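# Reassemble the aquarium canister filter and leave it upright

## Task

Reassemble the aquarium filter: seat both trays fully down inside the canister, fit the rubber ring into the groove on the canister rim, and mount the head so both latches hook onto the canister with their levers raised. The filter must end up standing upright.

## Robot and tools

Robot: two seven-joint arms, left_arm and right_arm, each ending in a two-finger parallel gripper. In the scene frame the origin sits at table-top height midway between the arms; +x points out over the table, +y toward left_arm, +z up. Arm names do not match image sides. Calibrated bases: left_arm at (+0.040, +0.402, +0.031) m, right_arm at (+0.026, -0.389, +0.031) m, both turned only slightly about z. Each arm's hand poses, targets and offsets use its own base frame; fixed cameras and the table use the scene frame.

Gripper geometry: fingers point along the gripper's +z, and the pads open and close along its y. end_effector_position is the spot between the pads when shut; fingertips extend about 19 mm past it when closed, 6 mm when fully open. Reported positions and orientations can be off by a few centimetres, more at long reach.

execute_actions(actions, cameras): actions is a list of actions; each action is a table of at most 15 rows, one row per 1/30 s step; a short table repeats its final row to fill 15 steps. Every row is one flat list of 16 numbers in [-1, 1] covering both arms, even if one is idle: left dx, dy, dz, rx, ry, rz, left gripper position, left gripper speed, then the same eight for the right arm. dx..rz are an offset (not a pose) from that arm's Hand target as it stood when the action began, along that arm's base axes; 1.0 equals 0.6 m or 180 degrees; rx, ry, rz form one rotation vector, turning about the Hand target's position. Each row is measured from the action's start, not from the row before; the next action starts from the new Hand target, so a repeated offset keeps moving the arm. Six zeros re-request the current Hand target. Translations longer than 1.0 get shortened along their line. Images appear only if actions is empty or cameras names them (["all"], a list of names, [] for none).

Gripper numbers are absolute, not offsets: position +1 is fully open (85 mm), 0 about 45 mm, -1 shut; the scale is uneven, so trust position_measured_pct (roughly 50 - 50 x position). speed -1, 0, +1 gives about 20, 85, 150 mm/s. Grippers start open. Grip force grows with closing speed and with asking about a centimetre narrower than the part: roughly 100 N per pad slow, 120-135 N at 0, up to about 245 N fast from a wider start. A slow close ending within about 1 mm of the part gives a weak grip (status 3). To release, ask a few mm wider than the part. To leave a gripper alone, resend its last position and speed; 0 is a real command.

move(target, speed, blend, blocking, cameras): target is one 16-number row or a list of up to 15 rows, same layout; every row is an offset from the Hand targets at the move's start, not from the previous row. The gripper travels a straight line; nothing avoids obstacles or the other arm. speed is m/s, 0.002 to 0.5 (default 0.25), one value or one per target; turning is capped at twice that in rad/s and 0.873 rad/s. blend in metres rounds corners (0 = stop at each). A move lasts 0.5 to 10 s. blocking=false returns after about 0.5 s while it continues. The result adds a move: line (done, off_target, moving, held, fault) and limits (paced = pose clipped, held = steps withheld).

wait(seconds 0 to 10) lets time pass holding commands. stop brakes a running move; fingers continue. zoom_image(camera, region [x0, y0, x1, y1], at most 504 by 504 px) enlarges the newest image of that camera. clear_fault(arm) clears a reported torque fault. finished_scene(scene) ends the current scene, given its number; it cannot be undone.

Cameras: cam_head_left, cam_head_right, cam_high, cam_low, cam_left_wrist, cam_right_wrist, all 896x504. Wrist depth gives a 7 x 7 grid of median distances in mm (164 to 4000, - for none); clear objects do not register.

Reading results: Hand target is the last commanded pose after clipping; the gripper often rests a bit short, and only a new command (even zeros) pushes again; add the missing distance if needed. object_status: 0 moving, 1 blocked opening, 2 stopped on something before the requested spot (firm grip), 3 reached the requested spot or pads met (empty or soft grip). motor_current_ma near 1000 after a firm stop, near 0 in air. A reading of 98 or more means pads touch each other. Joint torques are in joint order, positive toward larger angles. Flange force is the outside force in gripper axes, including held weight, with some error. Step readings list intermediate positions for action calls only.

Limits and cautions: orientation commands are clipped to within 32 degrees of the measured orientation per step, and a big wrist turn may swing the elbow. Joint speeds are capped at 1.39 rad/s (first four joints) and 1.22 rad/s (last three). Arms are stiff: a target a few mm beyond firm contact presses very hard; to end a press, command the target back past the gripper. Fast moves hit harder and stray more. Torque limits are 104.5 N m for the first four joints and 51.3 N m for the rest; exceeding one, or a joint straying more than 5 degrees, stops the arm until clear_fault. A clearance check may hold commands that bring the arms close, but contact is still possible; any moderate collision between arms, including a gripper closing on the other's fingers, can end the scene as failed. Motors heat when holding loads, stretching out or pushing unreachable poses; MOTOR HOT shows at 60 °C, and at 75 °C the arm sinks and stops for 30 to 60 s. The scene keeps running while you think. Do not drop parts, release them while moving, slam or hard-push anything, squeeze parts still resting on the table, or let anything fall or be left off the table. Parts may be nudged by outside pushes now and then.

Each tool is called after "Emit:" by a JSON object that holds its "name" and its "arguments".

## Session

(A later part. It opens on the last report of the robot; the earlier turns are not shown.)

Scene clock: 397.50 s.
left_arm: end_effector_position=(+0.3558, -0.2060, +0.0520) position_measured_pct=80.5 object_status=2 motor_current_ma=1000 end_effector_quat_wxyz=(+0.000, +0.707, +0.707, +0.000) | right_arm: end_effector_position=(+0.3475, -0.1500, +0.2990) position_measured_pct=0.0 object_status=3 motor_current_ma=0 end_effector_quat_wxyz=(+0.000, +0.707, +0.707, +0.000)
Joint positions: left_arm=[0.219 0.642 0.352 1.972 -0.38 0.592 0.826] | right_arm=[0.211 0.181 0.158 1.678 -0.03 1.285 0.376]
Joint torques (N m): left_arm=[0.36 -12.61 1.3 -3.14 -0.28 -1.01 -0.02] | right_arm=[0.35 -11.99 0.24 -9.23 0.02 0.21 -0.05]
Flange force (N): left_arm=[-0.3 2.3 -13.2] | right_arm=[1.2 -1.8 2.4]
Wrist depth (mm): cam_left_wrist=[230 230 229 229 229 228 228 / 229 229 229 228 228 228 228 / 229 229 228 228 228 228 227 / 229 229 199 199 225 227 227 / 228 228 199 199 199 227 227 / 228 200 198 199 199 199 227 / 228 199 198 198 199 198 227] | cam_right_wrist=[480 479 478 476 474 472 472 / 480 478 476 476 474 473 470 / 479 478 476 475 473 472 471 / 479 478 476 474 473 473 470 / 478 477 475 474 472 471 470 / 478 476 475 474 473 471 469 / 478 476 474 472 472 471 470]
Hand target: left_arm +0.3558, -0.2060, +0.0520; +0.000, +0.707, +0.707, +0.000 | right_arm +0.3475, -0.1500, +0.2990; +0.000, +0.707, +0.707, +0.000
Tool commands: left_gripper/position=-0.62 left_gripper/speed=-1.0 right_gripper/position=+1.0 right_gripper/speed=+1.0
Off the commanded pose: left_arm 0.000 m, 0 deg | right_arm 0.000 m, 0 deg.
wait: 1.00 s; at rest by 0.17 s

Emit:
{"name": "move", "arguments": {"target": [[0,0,0.25,0,0,0,-0.62,-1,0,0,0,0,0,0,1,1],[0.0467,-0.3498,0.25,0,0,-0.1178,-0.62,-1,0,0,0,0,0,0,1,1]], "speed": [0.08,0.15], "blend": [0.02,0], "cameras": ["cam_left_wrist","cam_head_left","cam_high","cam_low"]}}

Scene clock: 411.37 s.
left_arm: end_effector_position=(+0.3838, -0.4158, +0.2020) position_measured_pct=80.5 object_status=2 motor_current_ma=1000 end_effector_quat_wxyz=(+0.000, +0.825, +0.565, +0.000) | right_arm: end_effector_position=(+0.3475, -0.1500, +0.2990) position_measured_pct=0.0 object_status=3 motor_current_ma=0 end_effector_quat_wxyz=(+0.000, +0.707, +0.707, +0.000)
Joint positions: left_arm=[0.506 0.739 0.555 1.213 -0.378 1.291 0.675] | right_arm=[0.211 0.181 0.158 1.678 -0.03 1.285 0.376]
Joint torques (N m): left_arm=[0.96 -22.59 3.95 -6.66 0.06 0.03 -0.05] | right_arm=[0.38 -11.93 0.28 -9.21 0.04 0.19 -0.05]
Flange force (N): left_arm=[-2.6 8.9 -1.3] | right_arm=[1.3 -1.8 2.2]
Wrist depth (mm): cam_left_wrist=[379 378 377 376 377 376 376 / 378 378 377 377 377 375 375 / 378 377 259 377 376 375 375 / 376 377 225 200 224 375 376 / 377 376 199 199 199 219 374 / 376 198 198 199 199 199 375 / 376 199 198 198 198 199 373] | cam_right_wrist=[480 479 477 476 474 472 471 / 480 479 477 476 474 471 471 / 478 479 475 475 473 471 471 / 479 478 477 474 472 471 471 / 479 477 476 474 473 471 470 / 478 478 476 473 473 470 469 / 477 475 475 473 472 470 469]
Hand target: left_arm +0.3838, -0.4159, +0.2020; +0.000, +0.825, +0.565, +0.000 | right_arm +0.3475, -0.1500, +0.2990; +0.000, +0.707, +0.707, +0.000
Off the commanded pose: left_arm 0.000 m, 0 deg | right_arm 0.000 m, 0 deg.
move: done
Images, in order (width x height): cam_head_left 896x504, cam_high 896x504, cam_low 896x504, cam_left_wrist 896x504.

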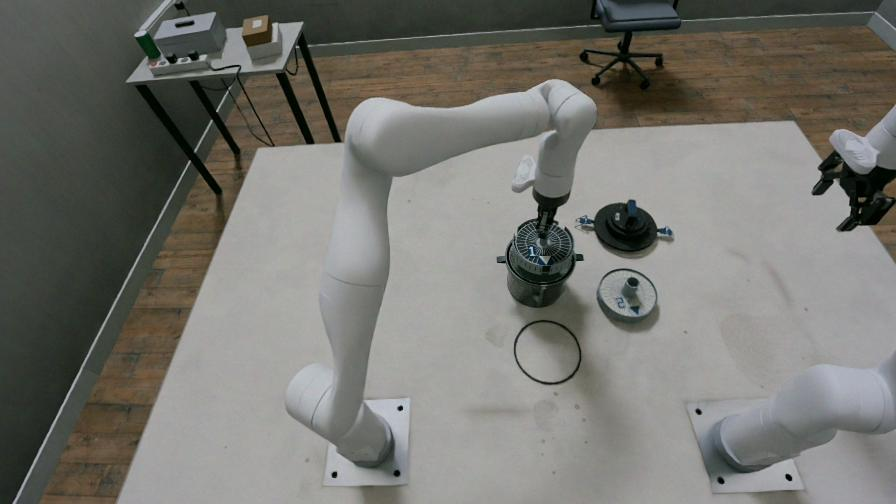

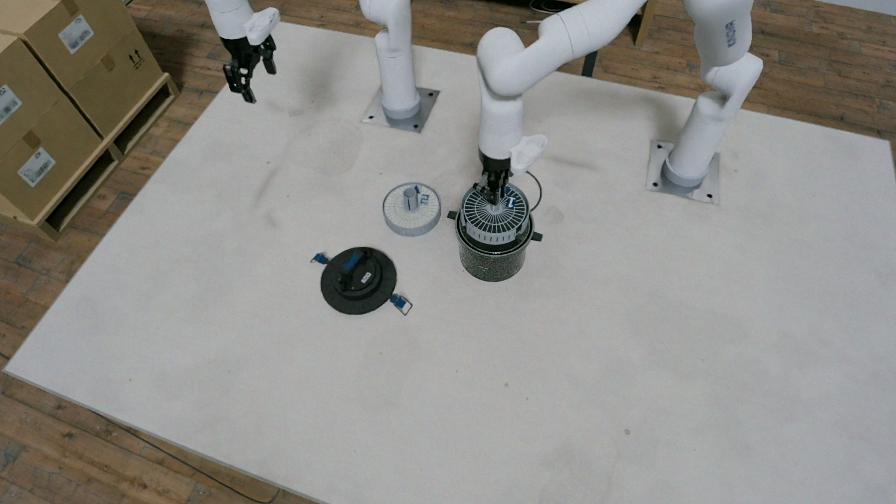

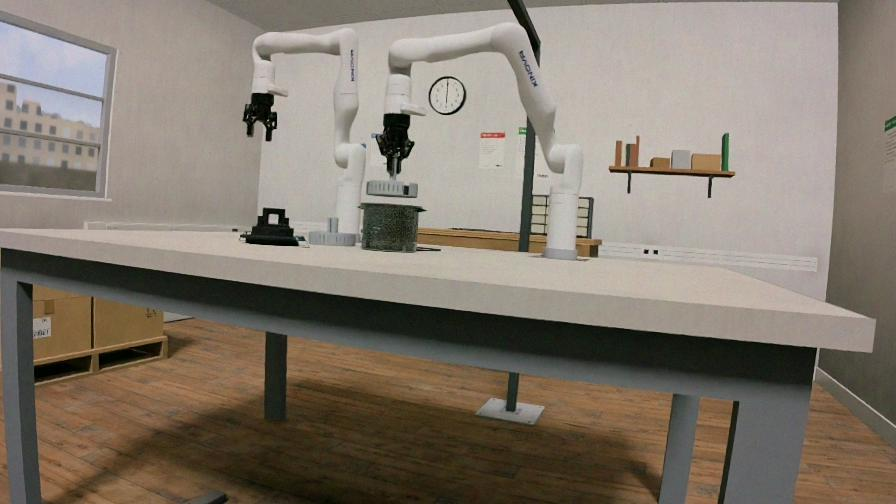

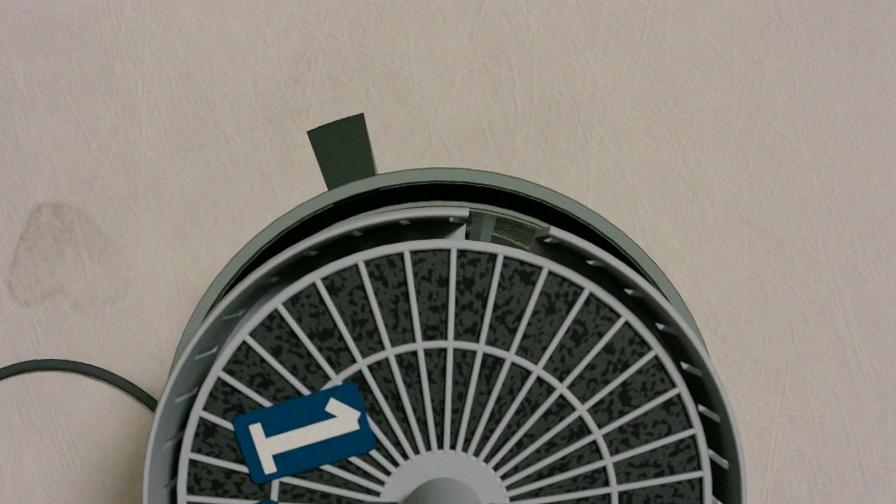

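Emit:
{"name": "zoom_image", "arguments": {"camera": "cam_left_wrist", "region": [140, 100, 448, 273]}}

Emit:
{"name": "zoom_image", "arguments": {"camera": "cam_left_wrist", "region": [448, 150, 756, 323]}}

Scaled by 1.636 from the camera's 896x504 image, which has a finer 1280x720 frame.

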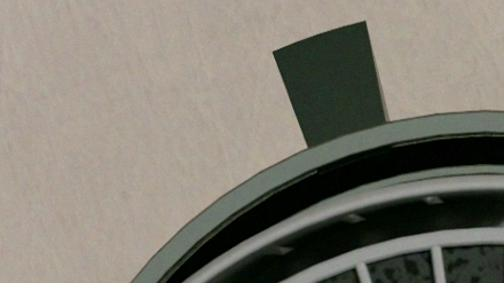

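Scaled by 1.636 from the camera's 896x504 image, which has a finer 1280x720 frame.

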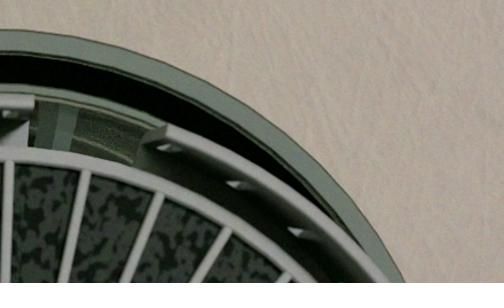

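Emit:
{"name": "move", "arguments": {"target": [[0,0,-0.2,0,0,0,-0.62,-1,0,0,0,0,0,0,1,1]], "speed": [0.06], "cameras": ["cam_left_wrist","cam_head_left","cam_high","cam_low"]}}

Scene clock: 457.60 s.
left_arm: end_effector_position=(+0.3838, -0.4159, +0.0821) position_measured_pct=80.5 object_status=2 motor_current_ma=1000 end_effector_quat_wxyz=(+0.000, +0.825, +0.565, +0.000) | right_arm: end_effector_position=(+0.3475, -0.1500, +0.2990) position_measured_pct=0.0 object_status=3 motor_current_ma=0 end_effector_quat_wxyz=(+0.000, +0.707, +0.707, +0.000)
Joint positions: left_arm=[0.52 0.871 0.497 1.371 -0.445 1.011 0.735] | right_arm=[0.211 0.181 0.158 1.678 -0.03 1.285 0.376]
Joint torques (N m): left_arm=[0.92 -23.44 4.29 -5.32 0.06 0.03 -0.01] | right_arm=[0.31 -12 0.19 -9.22 0.02 0.21 -0.07]
Flange force (N): left_arm=[-2.6 9.0 0.8] | right_arm=[1.0 -1.8 2.4]
Wrist depth (mm): cam_left_wrist=[259 258 258 257 257 257 257 / 258 - - 257 257 257 256 / 258 - - 257 - 256 257 / - 257 200 199 199 256 256 / 257 199 199 199 199 199 256 / 257 198 198 199 199 199 255 / - 199 197 198 199 198 254] | cam_right_wrist=[480 478 477 476 473 473 471 / 479 478 476 475 473 472 471 / 479 479 476 475 474 472 471 / 479 477 476 475 473 472 471 / 478 476 475 474 472 471 469 / 478 476 475 473 472 471 470 / 477 477 475 473 472 470 469]
Hand target: left_arm +0.3838, -0.4159, +0.0820; +0.000, +0.825, +0.565, +0.000 | right_arm +0.3475, -0.1500, +0.2990; +0.000, +0.707, +0.707, +0.000
Off the commanded pose: left_arm 0.000 m, 0 deg | right_arm 0.000 m, 0 deg.
move: done
Images, in order (width x height): cam_head_left 896x504, cam_high 896x504, cam_low 896x504, cam_left_wrist 896x504.

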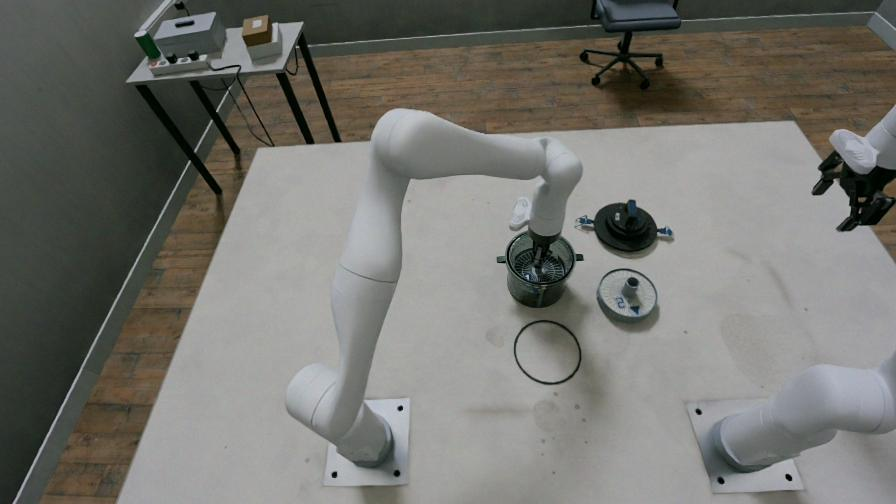

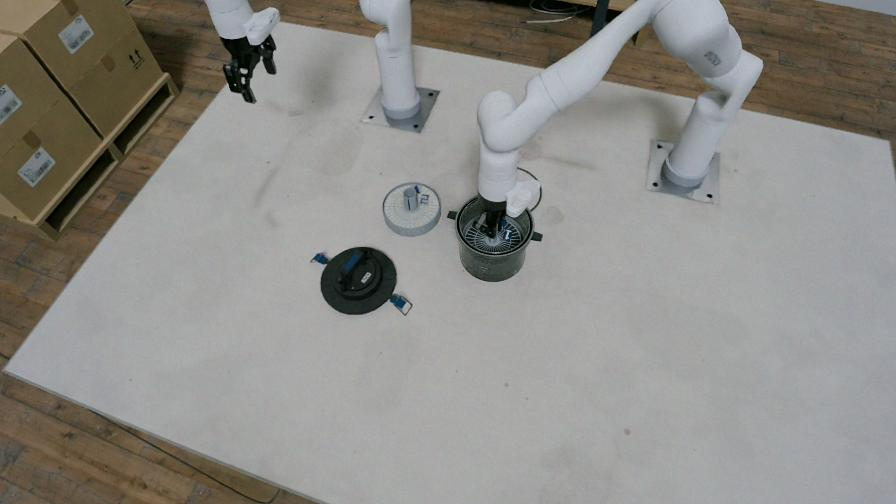

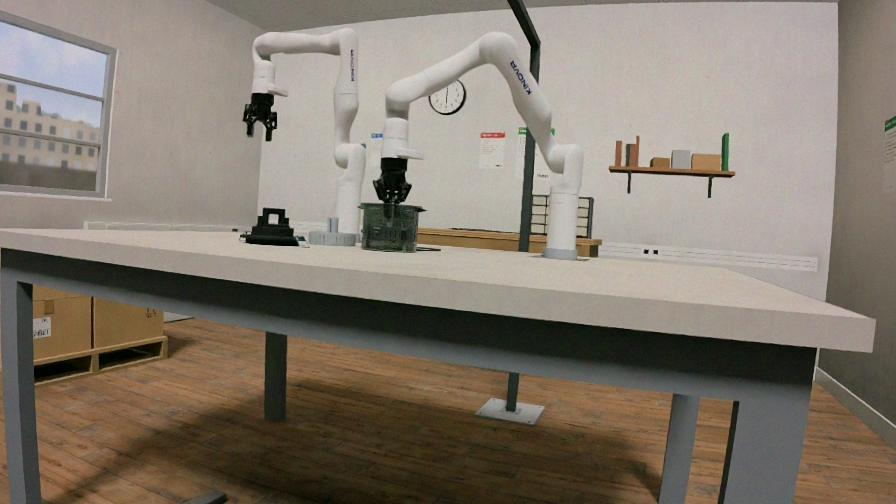

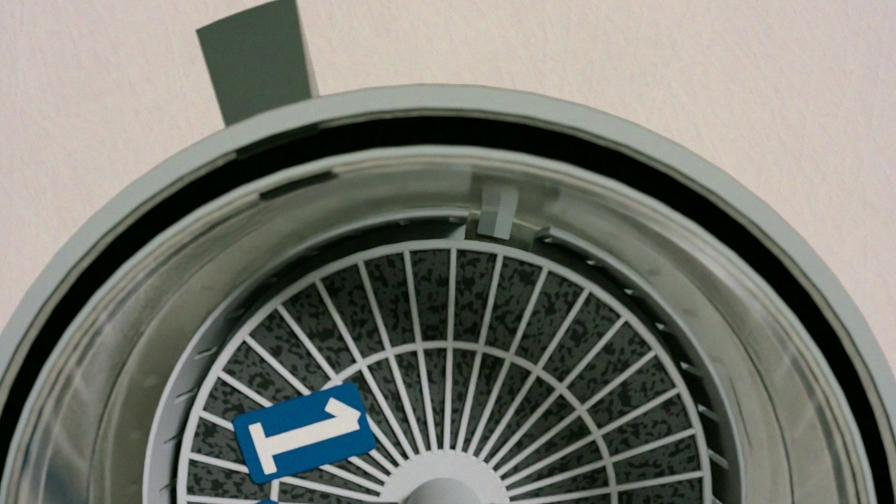

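Emit:
{"name": "move", "arguments": {"target": [[0,0,-0.0333,0,0,0,-0.62,-1,0,0,0,0,0,0,1,1]], "speed": [0.04]}}

Emit:
{"name": "move", "arguments": {"target": [[0,0,-0.005,0,0,0,-0.62,-1,0,0,0,0,0,0,1,1]], "speed": [0.02]}}

Scene clock: 465.40 s.
left_arm: end_effector_position=(+0.3838, -0.4159, +0.0621) position_measured_pct=80.5 object_status=2 motor_current_ma=1000 end_effector_quat_wxyz=(+0.000, +0.825, +0.565, +0.000) | right_arm: end_effector_position=(+0.3475, -0.1500, +0.2990) position_measured_pct=0.0 object_status=3 motor_current_ma=0 end_effector_quat_wxyz=(+0.000, +0.707, +0.707, +0.000)
Joint positions: left_arm=[0.525 0.899 0.485 1.386 -0.458 0.97 0.745] | right_arm=[0.211 0.181 0.158 1.678 -0.03 1.285 0.376]
Joint torques (N m): left_arm=[0.93 -23.42 4.3 -5.07 0.07 -0.08 -0.03] | right_arm=[0.33 -11.96 0.25 -9.2 0.02 0.2 -0.08]
Flange force (N): left_arm=[-2.6 8.9 0.6] | right_arm=[1.1 -1.8 2.2]
Wrist depth (mm): cam_left_wrist=[238 - - 238 237 237 237 / 238 - - 237 237 237 236 / - - - 237 - - 236 / 237 237 199 200 199 237 236 / 237 237 199 199 199 199 236 / - 199 198 199 199 199 235 / 237 199 198 198 198 199 235] | cam_right_wrist=[481 479 477 475 474 471 471 / 481 478 477 474 474 471 471 / 479 478 477 474 473 472 470 / 479 477 476 475 474 472 471 / 478 477 475 473 473 471 470 / 478 477 476 474 473 471 469 / 479 476 475 473 472 471 469]
Hand target: left_arm +0.3838, -0.4159, +0.0621; +0.000, +0.825, +0.565, +0.000 | right_arm +0.3475, -0.1500, +0.2990; +0.000, +0.707, +0.707, +0.000
Off the commanded pose: left_arm 0.000 m, 0 deg | right_arm 0.000 m, 0 deg.
move: done

Scene clock: 466.10 s.
left_arm: end_effector_position=(+0.3838, -0.4158, +0.0591) position_measured_pct=80.5 object_status=2 motor_current_ma=1000 end_effector_quat_wxyz=(+0.000, +0.825, +0.565, +0.000) | right_arm: end_effector_position=(+0.3475, -0.1500, +0.2990) position_measured_pct=0.0 object_status=3 motor_current_ma=0 end_effector_quat_wxyz=(+0.000, +0.707, +0.707, +0.000)
Joint positions: left_arm=[0.526 0.903 0.483 1.388 -0.46 0.963 0.747] | right_arm=[0.211 0.181 0.158 1.678 -0.03 1.285 0.376]
Joint torques (N m): left_arm=[0.98 -23.59 4.26 -5.06 0.07 -0.02 -0.05] | right_arm=[0.36 -11.95 0.25 -9.2 0.01 0.21 -0.08]
Flange force (N): left_arm=[-2.5 8.8 1.0] | right_arm=[1.2 -1.8 2.3]
Wrist depth (mm): cam_left_wrist=[235 - - 235 235 234 234 / 235 - - 234 234 234 233 / - - - 234 - - 233 / 234 - 199 199 199 233 233 / 234 234 199 199 199 199 233 / 234 199 198 199 199 199 - / 233 199 198 198 198 199 232] | cam_right_wrist=[480 479 477 475 473 473 470 / 479 478 477 475 474 472 470 / 479 479 476 475 474 473 470 / 479 478 477 474 473 471 469 / 479 476 475 474 473 471 469 / 477 476 475 473 472 470 469 / 479 476 476 473 470 471 469]
Hand target: left_arm +0.3838, -0.4158, +0.0591; +0.000, +0.825, +0.565, +0.000 | right_arm +0.3475, -0.1500, +0.2990; +0.000, +0.707, +0.707, +0.000
Off the commanded pose: left_arm 0.000 m, 0 deg | right_arm 0.000 m, 0 deg.
move: done

Emit:
{"name": "move", "arguments": {"target": [[0,0,-0.0025,0,0,0,-0.62,-1,0,0,0,0,0,0,1,1]], "speed": [0.02]}}

Emit:
{"name": "move", "arguments": {"target": [[0,0,-0.0025,0,0,0,-0.62,-1,0,0,0,0,0,0,1,1]], "speed": [0.02], "cameras": ["cam_left_wrist"]}}

Scene clock: 472.67 s.
left_arm: end_effector_position=(+0.3838, -0.4159, +0.0576) position_measured_pct=80.5 object_status=2 motor_current_ma=1000 end_effector_quat_wxyz=(+0.000, +0.825, +0.565, +0.000) | right_arm: end_effector_position=(+0.3475, -0.1500, +0.2990) position_measured_pct=0.0 object_status=3 motor_current_ma=0 end_effector_quat_wxyz=(+0.000, +0.707, +0.707, +0.000)
Joint positions: left_arm=[0.527 0.905 0.482 1.389 -0.461 0.96 0.747] | right_arm=[0.211 0.181 0.158 1.678 -0.03 1.285 0.376]
Joint torques (N m): left_arm=[0.82 -22.31 3.98 -4.97 -0.03 -0.31 -0.06] | right_arm=[0.36 -11.94 0.22 -9.18 0.05 0.2 -0.07]
Flange force (N): left_arm=[-2.2 7.5 -1.7] | right_arm=[1.1 -1.7 2.2]
Wrist depth (mm): cam_left_wrist=[234 233 - 233 233 233 233 / 234 - - - 233 232 232 / - - - 233 - - 232 / 233 - 199 199 199 232 232 / 233 232 199 199 199 199 231 / 232 199 198 199 199 199 - / 232 199 198 198 199 198 231] | cam_right_wrist=[480 477 477 476 474 472 471 / 479 478 477 475 474 472 471 / 478 478 477 475 473 472 470 / 479 477 476 473 474 471 470 / 478 477 476 475 473 472 471 / 478 478 476 473 473 471 469 / 477 476 474 473 472 471 469]
Hand target: left_arm +0.3838, -0.4159, +0.0576; +0.000, +0.825, +0.565, +0.000 | right_arm +0.3475, -0.1500, +0.2990; +0.000, +0.707, +0.707, +0.000
Off the commanded pose: left_arm 0.000 m, 0 deg | right_arm 0.000 m, 0 deg.
move: done

Scene clock: 473.37 s.
left_arm: end_effector_position=(+0.3838, -0.4159, +0.0561) position_measured_pct=80.5 object_status=2 motor_current_ma=1000 end_effector_quat_wxyz=(+0.000, +0.825, +0.565, +0.000) | right_arm: end_effector_position=(+0.3475, -0.1500, +0.2990) position_measured_pct=0.0 object_status=3 motor_current_ma=0 end_effector_quat_wxyz=(+0.000, +0.707, +0.707, +0.000)
Joint positions: left_arm=[0.527 0.907 0.481 1.39 -0.462 0.957 0.748] | right_arm=[0.211 0.181 0.158 1.678 -0.03 1.285 0.376]
Joint torques (N m): left_arm=[0.98 -5.25 0.56 -3.63 -1.02 -4.61 -0.03] | right_arm=[0.32 -11.96 0.25 -9.2 0.03 0.22 -0.08]
Flange force (N): left_arm=[5.0 -6.5 -38.7] | right_arm=[1.1 -1.8 2.3]
Wrist depth (mm): cam_left_wrist=[233 233 - 233 232 232 232 / 233 - - - 232 232 232 / - - - 232 - - - / 232 - 199 199 199 231 232 / 232 232 199 199 199 203 231 / 232 199 198 199 199 199 - / 232 199 197 198 199 198 231] | cam_right_wrist=[480 479 478 475 474 473 471 / 479 479 477 474 474 471 472 / 479 478 477 475 473 471 470 / 479 477 476 475 473 471 470 / 479 477 476 474 473 471 470 / 478 477 475 473 472 471 469 / 478 476 475 474 472 470 470]
Hand target: left_arm +0.3838, -0.4159, +0.0561; +0.000, +0.825, +0.565, +0.000 | right_arm +0.3475, -0.1500, +0.2990; +0.000, +0.707, +0.707, +0.000
Off the commanded pose: left_arm 0.000 m, 0 deg | right_arm 0.000 m, 0 deg.
move: done
Images, in order (width x height): cam_left_wrist 896x504.

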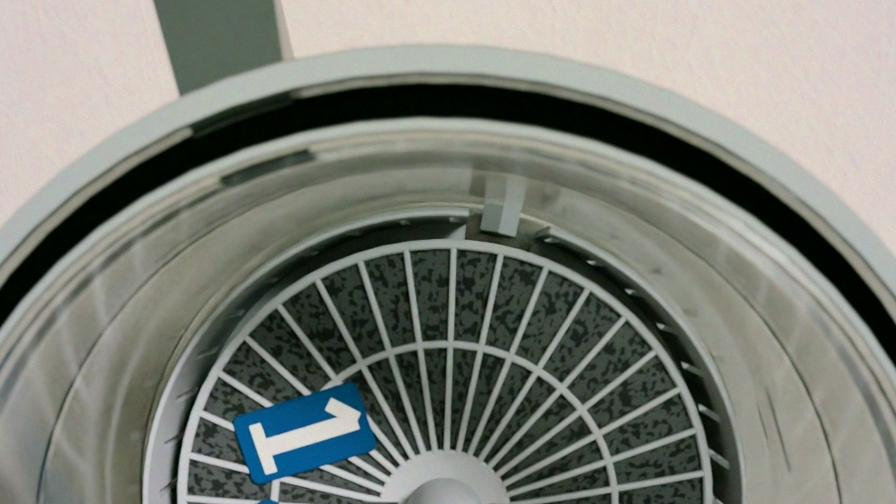

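Emit:
{"name": "move", "arguments": {"target": [[0,0,0.0012,0,0,0,-0.62,-1,0,0,0,0,0,0,1,1]], "speed": [0.02]}}

Scene clock: 481.10 s.
left_arm: end_effector_position=(+0.3838, -0.4158, +0.0567) position_measured_pct=80.5 object_status=2 motor_current_ma=1000 end_effector_quat_wxyz=(+0.000, +0.825, +0.565, +0.000) | right_arm: end_effector_position=(+0.3475, -0.1500, +0.2990) position_measured_pct=0.0 object_status=3 motor_current_ma=0 end_effector_quat_wxyz=(+0.000, +0.707, +0.707, +0.000)
Joint positions: left_arm=[0.527 0.907 0.482 1.389 -0.462 0.959 0.748] | right_arm=[0.211 0.181 0.158 1.678 -0.03 1.285 0.376]
Joint torques (N m): left_arm=[0.55 -11.83 1.48 -3.12 -0.59 -2.07 -0.05] | right_arm=[0.36 -11.97 0.27 -9.2 0.02 0.24 -0.08]
Flange force (N): left_arm=[0.5 1.0 -23.4] | right_arm=[1.2 -1.8 2.4]
Wrist depth (mm): cam_left_wrist=[233 233 - 233 233 232 232 / 233 - - - 232 232 232 / - - - 232 - - - / 233 - 199 199 199 232 231 / 233 232 199 199 199 204 231 / 232 199 198 199 199 199 - / 232 199 198 198 199 198 230] | cam_right_wrist=[480 478 477 476 474 474 472 / 479 478 477 475 475 472 472 / 479 479 476 475 473 472 471 / 479 477 476 475 473 472 470 / 477 477 475 475 472 471 469 / 478 477 476 473 472 472 469 / 477 477 473 473 472 470 469]
Hand target: left_arm +0.3838, -0.4159, +0.0568; +0.000, +0.825, +0.565, +0.000 | right_arm +0.3475, -0.1500, +0.2990; +0.000, +0.707, +0.707, +0.000
Off the commanded pose: left_arm 0.000 m, 0 deg | right_arm 0.000 m, 0 deg.
move: done

Emit:
{"name": "move", "arguments": {"target": [[0,0,0.001,0,0,0,-0.62,-1,0,0,0,0,0,0,1,1]], "speed": [0.02]}}

Emit:
{"name": "move", "arguments": {"target": [[0,0,0,0,0,0,-0.2,-1,0,0,0,0,0,0,1,1]], "cameras": ["cam_left_wrist"]}}

Scene clock: 491.87 s.
left_arm: end_effector_position=(+0.3838, -0.4158, +0.0573) position_measured_pct=80.5 object_status=2 motor_current_ma=1000 end_effector_quat_wxyz=(+0.000, +0.825, +0.565, +0.000) | right_arm: end_effector_position=(+0.3475, -0.1500, +0.2990) position_measured_pct=0.0 object_status=3 motor_current_ma=0 end_effector_quat_wxyz=(+0.000, +0.707, +0.707, +0.000)
Joint positions: left_arm=[0.527 0.906 0.482 1.389 -0.462 0.96 0.748] | right_arm=[0.211 0.181 0.158 1.678 -0.03 1.285 0.376]
Joint torques (N m): left_arm=[0.54 -20.22 3.23 -3.7 0.03 0.23 0] | right_arm=[0.33 -11.97 0.3 -9.23 0.04 0.21 -0.08]
Flange force (N): left_arm=[-2.8 7.9 -4.8] | right_arm=[1.2 -1.8 2.4]
Wrist depth (mm): cam_left_wrist=[234 233 - 234 233 233 232 / 233 - - - 232 232 232 / - - - 233 - - 232 / 233 - 200 199 199 232 232 / 232 232 199 199 199 203 231 / 231 199 198 199 199 199 - / 232 199 198 198 198 198 231] | cam_right_wrist=[480 479 477 476 473 474 470 / 480 479 478 475 475 471 470 / 480 478 476 474 474 471 470 / 479 478 476 475 473 470 470 / 479 477 474 474 472 471 471 / 478 477 476 473 471 470 469 / 477 476 475 474 472 471 469]
Hand target: left_arm +0.3838, -0.4159, +0.0574; +0.000, +0.825, +0.565, +0.000 | right_arm +0.3475, -0.1500, +0.2990; +0.000, +0.707, +0.707, +0.000
Off the commanded pose: left_arm 0.000 m, 0 deg | right_arm 0.000 m, 0 deg.
move: done

Scene clock: 493.03 s.
left_arm: end_effector_position=(+0.3838, -0.4158, +0.0574) position_measured_pct=60.2 object_status=0 motor_current_ma=0 end_effector_quat_wxyz=(+0.000, +0.825, +0.565, +0.000) | right_arm: end_effector_position=(+0.3475, -0.1500, +0.2990) position_measured_pct=0.0 object_status=3 motor_current_ma=0 end_effector_quat_wxyz=(+0.000, +0.707, +0.707, +0.000)
Joint positions: left_arm=[0.527 0.906 0.482 1.389 -0.462 0.96 0.748] | right_arm=[0.211 0.181 0.158 1.678 -0.03 1.285 0.376]
Joint torques (N m): left_arm=[0.96 -22.96 4.1 -4.71 0.06 0 -0.04] | right_arm=[0.38 -11.92 0.2 -9.17 0.04 0.23 -0.05]
Flange force (N): left_arm=[-2.6 9.0 -0.2] | right_arm=[1.2 -1.8 2.2]
Wrist depth (mm): cam_left_wrist=[234 233 - 233 233 232 232 / 233 - - - 233 232 232 / - - - 232 - - 231 / 232 - 199 199 199 231 231 / 232 232 199 199 199 203 231 / 232 200 198 199 198 199 - / 232 199 198 198 199 198 230] | cam_right_wrist=[481 479 478 475 473 473 471 / 480 478 477 475 474 472 471 / 478 478 477 474 474 472 470 / 480 478 476 474 473 471 470 / 478 478 475 473 471 471 470 / 478 477 475 474 472 470 468 / 478 475 475 473 471 470 469]
Hand target: left_arm +0.3838, -0.4158, +0.0574; +0.000, +0.825, +0.565, +0.000 | right_arm +0.3475, -0.1500, +0.2990; +0.000, +0.707, +0.707, +0.000
Off the commanded pose: left_arm 0.000 m, 0 deg | right_arm 0.000 m, 0 deg.
move: done
Images, in order (width x height): cam_left_wrist 896x504.

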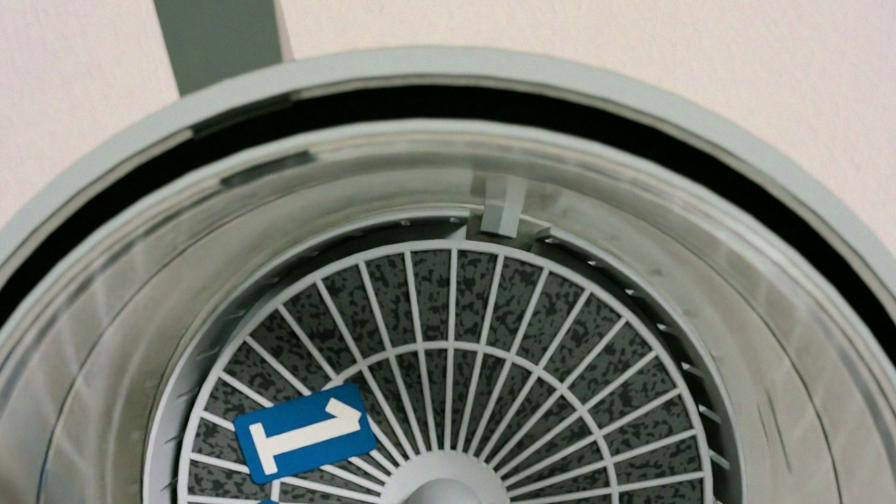

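Emit:
{"name": "move", "arguments": {"target": [[0,0,0.2,0,0,0,-0.2,-1,0,0,0,0,0,0,1,1],[-0.004,-0.1087,0.3194,0,0,0.1178,-0.2,-1,0,0,0,0,0,0,1,1]], "speed": [0.08,0.15], "blend": [0.02,0], "cameras": ["cam_left_wrist","cam_high"]}}

Scene clock: 504.97 s.
left_arm: end_effector_position=(+0.3814, -0.4811, +0.2490) position_measured_pct=60.2 object_status=3 motor_current_ma=0 end_effector_quat_wxyz=(+0.000, +0.707, +0.707, +0.000) | right_arm: end_effector_position=(+0.3475, -0.1500, +0.2990) position_measured_pct=0.0 object_status=3 motor_current_ma=0 end_effector_quat_wxyz=(+0.000, +0.707, +0.707, +0.000)
Joint positions: left_arm=[0.687 0.824 0.467 0.852 -0.336 1.525 1.033] | right_arm=[0.211 0.181 0.158 1.678 -0.03 1.285 0.376]
Joint torques (N m): left_arm=[0.84 -24.15 3.16 -6.65 0.06 0 -0.03] | right_arm=[0.38 -11.94 0.26 -9.2 0.04 0.2 -0.09]
Flange force (N): left_arm=[-9.5 9.2 -4.9] | right_arm=[1.2 -1.8 2.2]
Wrist depth (mm): cam_left_wrist=[424 424 424 423 424 423 423 / 424 424 424 390 424 423 423 / 424 424 391 389 392 423 423 / 424 423 388 390 389 421 423 / 422 422 390 389 389 421 420 / 422 422 422 422 419 419 420 / 422 422 420 301 420 422 418] | cam_right_wrist=[481 479 478 477 474 472 472 / 480 478 478 475 474 472 471 / 480 478 477 475 474 473 471 / 479 478 476 475 472 471 470 / 479 478 476 473 473 471 471 / 478 477 476 474 472 470 470 / 478 476 474 473 472 470 469]
Hand target: left_arm +0.3814, -0.4811, +0.2490; +0.000, +0.707, +0.707, +0.000 | right_arm +0.3475, -0.1500, +0.2990; +0.000, +0.707, +0.707, +0.000
Off the commanded pose: left_arm 0.000 m, 0 deg | right_arm 0.000 m, 0 deg.
move: done
Images, in order (width x height): cam_high 896x504, cam_left_wrist 896x504.

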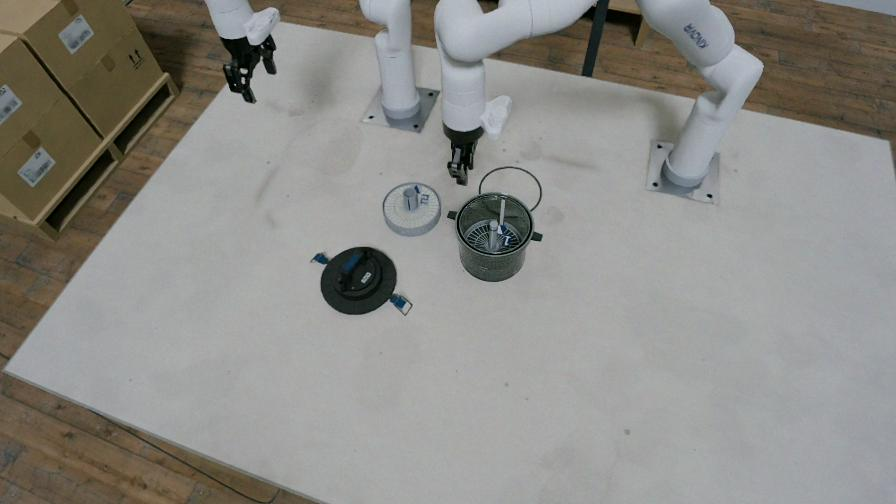

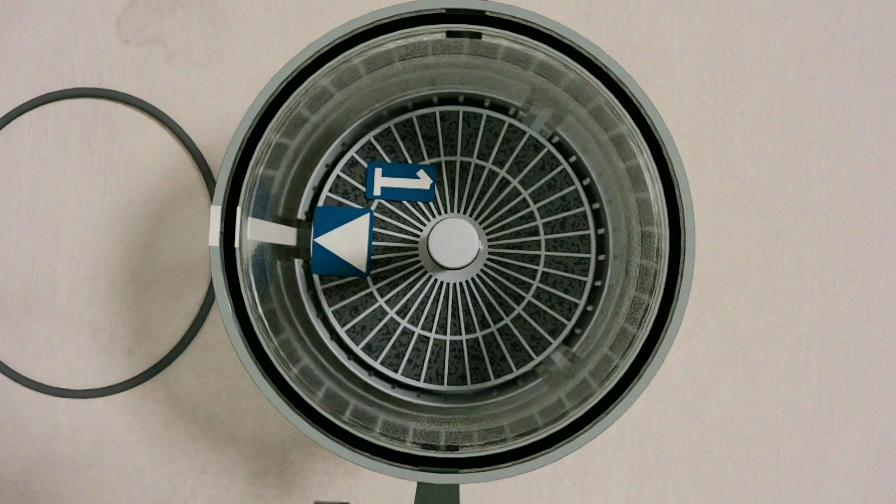

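Emit:
{"name": "move", "arguments": {"target": [[-0.0373,0.4,0.05,0,0,0,-0.2,-1,0,0.1,0,0,0,0,1,1],[-0.0373,0.6017,0.085,0,0,0,-0.2,-1,0.1173,0.7772,-0.0833,0,0,0,0.3,1]], "speed": [0.2,0.2], "blend": [0.05,0], "cameras": ["cam_right_wrist"]}}

Scene clock: 527.93 s.
left_arm: end_effector_position=(+0.3590, -0.1200, +0.3000) position_measured_pct=60.2 object_status=3 motor_current_ma=0 end_effector_quat_wxyz=(+0.000, +0.707, +0.707, +0.000) | right_arm: end_effector_position=(+0.4178, +0.3163, +0.2490) position_measured_pct=35.1 object_status=0 motor_current_ma=0 end_effector_quat_wxyz=(+0.000, +0.707, +0.707, +0.000)
Joint positions: left_arm=[-0.086 0.189 0.418 1.682 -0.08 1.289 0.348] | right_arm=[-0.6 0.556 -0.166 1.282 0.089 1.311 -0.763]
Joint torques (N m): left_arm=[0.95 -12.14 1.36 -6.83 0.04 -0.03 -0.04] | right_arm=[0.34 -19.29 -0.6 -9.29 0.05 0.16 -0.08]
Flange force (N): left_arm=[0.2 6.4 -4.6] | right_arm=[-1.3 -2.4 2.1]
Wrist depth (mm): cam_left_wrist=[479 477 477 476 476 474 474 / 477 478 478 474 475 474 474 / 477 476 477 475 474 474 474 / 477 477 474 474 475 473 472 / 477 473 474 475 474 473 472 / 474 476 475 473 474 472 472 / 474 474 473 473 472 472 471] | cam_right_wrist=[429 427 425 303 303 422 420 / 428 427 426 396 422 420 420 / 429 428 392 390 390 421 420 / 428 427 390 390 390 302 418 / 428 425 426 390 390 420 419 / 428 426 424 422 421 420 419 / 427 426 424 303 420 420 419]
Hand target: left_arm +0.3590, -0.1200, +0.3000; +0.000, +0.707, +0.707, +0.000 | right_arm +0.4178, +0.3163, +0.2490; +0.000, +0.707, +0.707, +0.000
Off the commanded pose: left_arm 0.000 m, 0 deg | right_arm 0.000 m, 0 deg.
move: done
Images, in order (width x height): cam_right_wrist 896x504.

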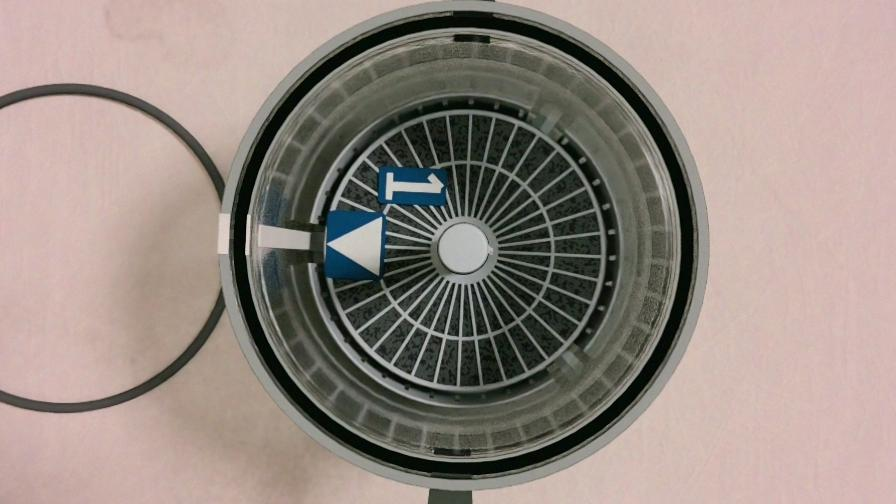

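Emit:
{"name": "move", "arguments": {"target": [[0,0,0,0,0,0,-0.2,-1,-0.1,-0.2587,-0.165,0,0,0,0.3,1],[0,0,0,0,0,0,-0.2,-1,-0.1,-0.2587,-0.3767,0,0,0,0.3,1]], "speed": [0.2,0.08], "cameras": ["cam_right_wrist","cam_high","cam_low"]}}

Scene clock: 548.43 s.
left_arm: end_effector_position=(+0.3590, -0.1200, +0.3000) position_measured_pct=60.2 object_status=3 motor_current_ma=0 end_effector_quat_wxyz=(+0.000, +0.707, +0.707, +0.000) | right_arm: end_effector_position=(+0.3578, +0.1611, +0.0231) position_measured_pct=35.1 object_status=3 motor_current_ma=0 end_effector_quat_wxyz=(+0.000, +0.707, +0.707, +0.000)
Joint positions: left_arm=[-0.086 0.189 0.418 1.682 -0.08 1.289 0.348] | right_arm=[-0.41 0.657 -0.105 2.039 0.146 0.453 -0.625]
Joint torques (N m): left_arm=[0.94 -12.13 1.39 -6.79 0.03 -0.03 -0.02] | right_arm=[0.37 -16.21 -0.34 -4.61 0.05 0.02 -0.08]
Flange force (N): left_arm=[0.3 6.4 -4.7] | right_arm=[-0.2 -2.7 0.9]
Wrist depth (mm): cam_left_wrist=[477 481 478 477 477 475 474 / 476 476 476 475 476 474 474 / 476 477 475 476 474 474 474 / 475 474 478 476 474 474 474 / 474 475 475 473 474 474 473 / 476 476 476 474 473 474 472 / 473 473 472 473 473 472 472] | cam_right_wrist=[202 201 200 200 199 199 198 / 201 201 200 199 199 198 198 / 202 201 200 199 199 198 197 / 201 201 169 168 168 198 198 / 201 170 169 168 168 168 197 / 201 169 167 168 168 167 197 / 201 169 167 167 168 167 197]
Hand target: left_arm +0.3590, -0.1200, +0.3000; +0.000, +0.707, +0.707, +0.000 | right_arm +0.3578, +0.1611, +0.0230; +0.000, +0.707, +0.707, +0.000
Off the commanded pose: left_arm 0.000 m, 0 deg | right_arm 0.000 m, 0 deg.
move: done
Images, in order (width x height): cam_high 896x504, cam_low 896x504, cam_right_wrist 896x504.

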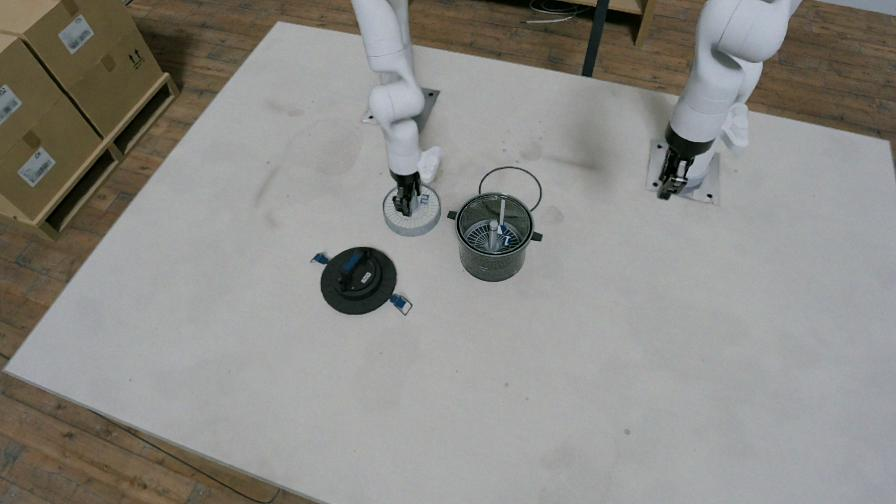

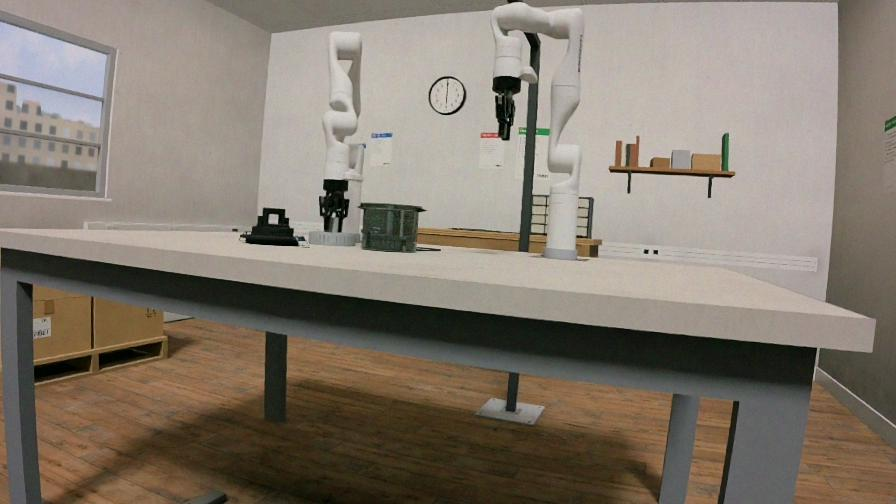

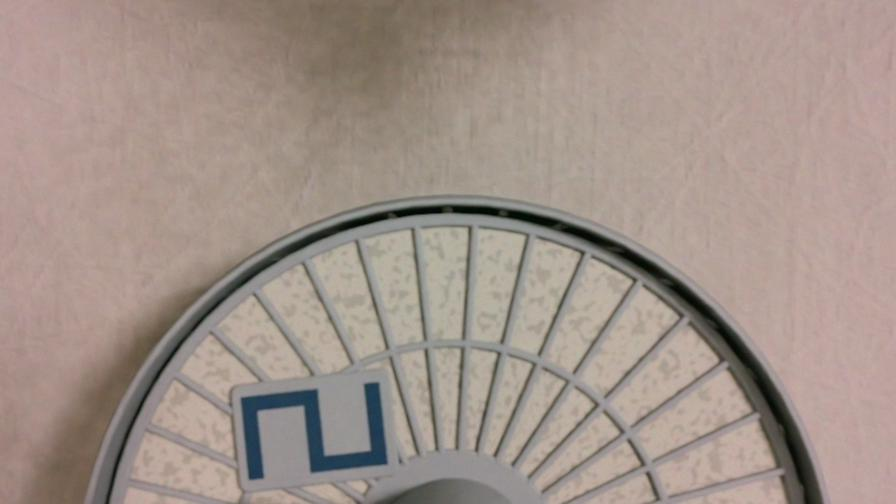

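Emit:
{"name": "zoom_image", "arguments": {"camera": "cam_high", "region": [360, 140, 460, 250]}}

Emit:
{"name": "zoom_image", "arguments": {"camera": "cam_low", "region": [290, 160, 390, 260]}}

Scaled by 4.582 from the camera's 896x504 image, which has a finer 1280x720 frame.

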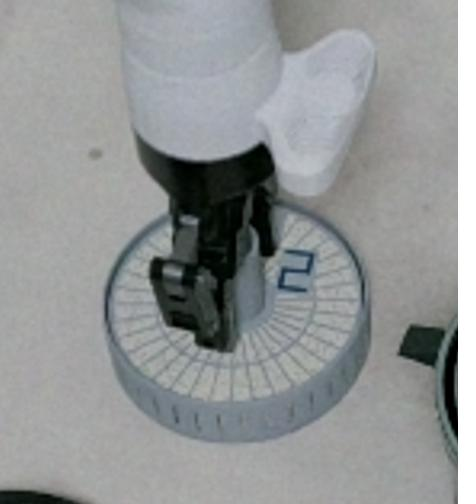

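Scaled by 5.040 from the camera's 896x504 image, which has a finer 1280x720 frame.

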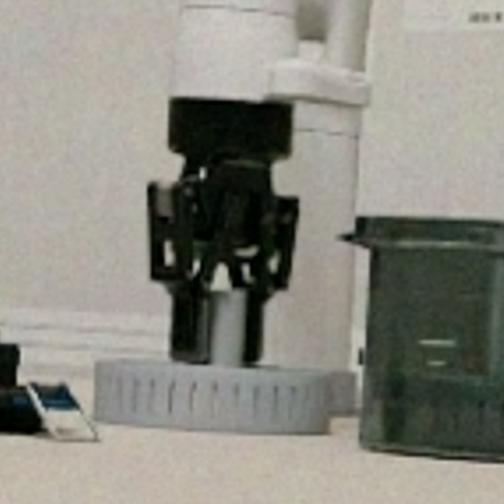

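Emit:
{"name": "move", "arguments": {"target": [0,0,0,0,0,0,-0.2,-1,0,0,0,0,0,0,-0.3,-1]}}

Emit:
{"name": "wait", "arguments": {"seconds": 1.0}}

Scene clock: 564.10 s.
left_arm: end_effector_position=(+0.3590, -0.1200, +0.3000) position_measured_pct=60.2 object_status=3 motor_current_ma=0 end_effector_quat_wxyz=(+0.000, +0.707, +0.707, +0.000) | right_arm: end_effector_position=(+0.3578, +0.1611, +0.0230) position_measured_pct=64.1 object_status=0 motor_current_ma=830 end_effector_quat_wxyz=(+0.000, +0.707, +0.707, +0.000)
Joint positions: left_arm=[-0.086 0.189 0.418 1.682 -0.08 1.289 0.348] | right_arm=[-0.41 0.657 -0.105 2.039 0.146 0.453 -0.625]
Joint torques (N m): left_arm=[0.98 -12.11 1.41 -6.8 0.03 -0.03 -0.06] | right_arm=[0.74 -11.6 0.12 -4.59 0.04 -0.64 -0.18]
Flange force (N): left_arm=[0.3 6.4 -4.7] | right_arm=[-1.1 -6.4 -12.1]
Wrist depth (mm): cam_left_wrist=[476 476 477 475 475 475 475 / 475 477 476 477 476 474 475 / 478 476 474 476 474 475 474 / 476 476 474 474 475 474 473 / 475 474 473 475 473 472 474 / 475 474 474 473 474 473 472 / 476 475 473 473 473 472 469] | cam_right_wrist=[202 201 201 200 199 199 198 / 202 201 200 200 199 198 198 / 202 201 200 200 199 198 198 / 201 201 169 169 168 198 198 / 201 170 169 169 168 167 197 / 201 169 167 168 168 167 197 / 201 169 168 167 168 167 167]
Hand target: left_arm +0.3590, -0.1200, +0.3000; +0.000, +0.707, +0.707, +0.000 | right_arm +0.3578, +0.1611, +0.0230; +0.000, +0.707, +0.707, +0.000
Off the commanded pose: left_arm 0.000 m, 0 deg | right_arm 0.000 m, 0 deg.
move: done

Scene clock: 565.10 s.
left_arm: end_effector_position=(+0.3590, -0.1200, +0.3000) position_measured_pct=60.2 object_status=3 motor_current_ma=0 end_effector_quat_wxyz=(+0.000, +0.707, +0.707, +0.000) | right_arm: end_effector_position=(+0.3578, +0.1611, +0.0230) position_measured_pct=64.5 object_status=2 motor_current_ma=1000 end_effector_quat_wxyz=(+0.000, +0.707, +0.707, +0.000)
Joint positions: left_arm=[-0.086 0.189 0.418 1.682 -0.08 1.289 0.348] | right_arm=[-0.41 0.657 -0.105 2.039 0.146 0.453 -0.625]
Joint torques (N m): left_arm=[0.97 -12.15 1.34 -6.86 0.05 -0.04 -0.05] | right_arm=[0.81 -10.91 0.21 -4.95 0.05 -1.02 -0.22]
Flange force (N): left_arm=[0.2 6.3 -4.5] | right_arm=[-1.5 -7.5 -14.7]
Wrist depth (mm): cam_left_wrist=[478 475 476 477 475 475 474 / 478 476 476 475 476 474 474 / 475 475 475 474 473 475 474 / 476 474 476 474 474 475 473 / 475 476 476 474 474 472 473 / 475 475 474 475 473 473 474 / 475 474 475 473 473 473 472] | cam_right_wrist=[202 201 201 200 199 199 198 / 201 201 200 200 199 198 198 / 202 201 200 200 199 198 198 / 201 201 169 169 168 198 198 / 201 170 169 168 168 167 197 / 201 169 168 168 168 168 197 / 201 170 167 167 168 167 167]
Hand target: left_arm +0.3590, -0.1200, +0.3000; +0.000, +0.707, +0.707, +0.000 | right_arm +0.3578, +0.1611, +0.0230; +0.000, +0.707, +0.707, +0.000
Tool commands: left_gripper/position=-0.2 left_gripper/speed=-1.0 right_gripper/position=-0.3 right_gripper/speed=-1.0
Off the commanded pose: left_arm 0.000 m, 0 deg | right_arm 0.000 m, 0 deg.
wait: 1.00 s; at rest by 0.17 s


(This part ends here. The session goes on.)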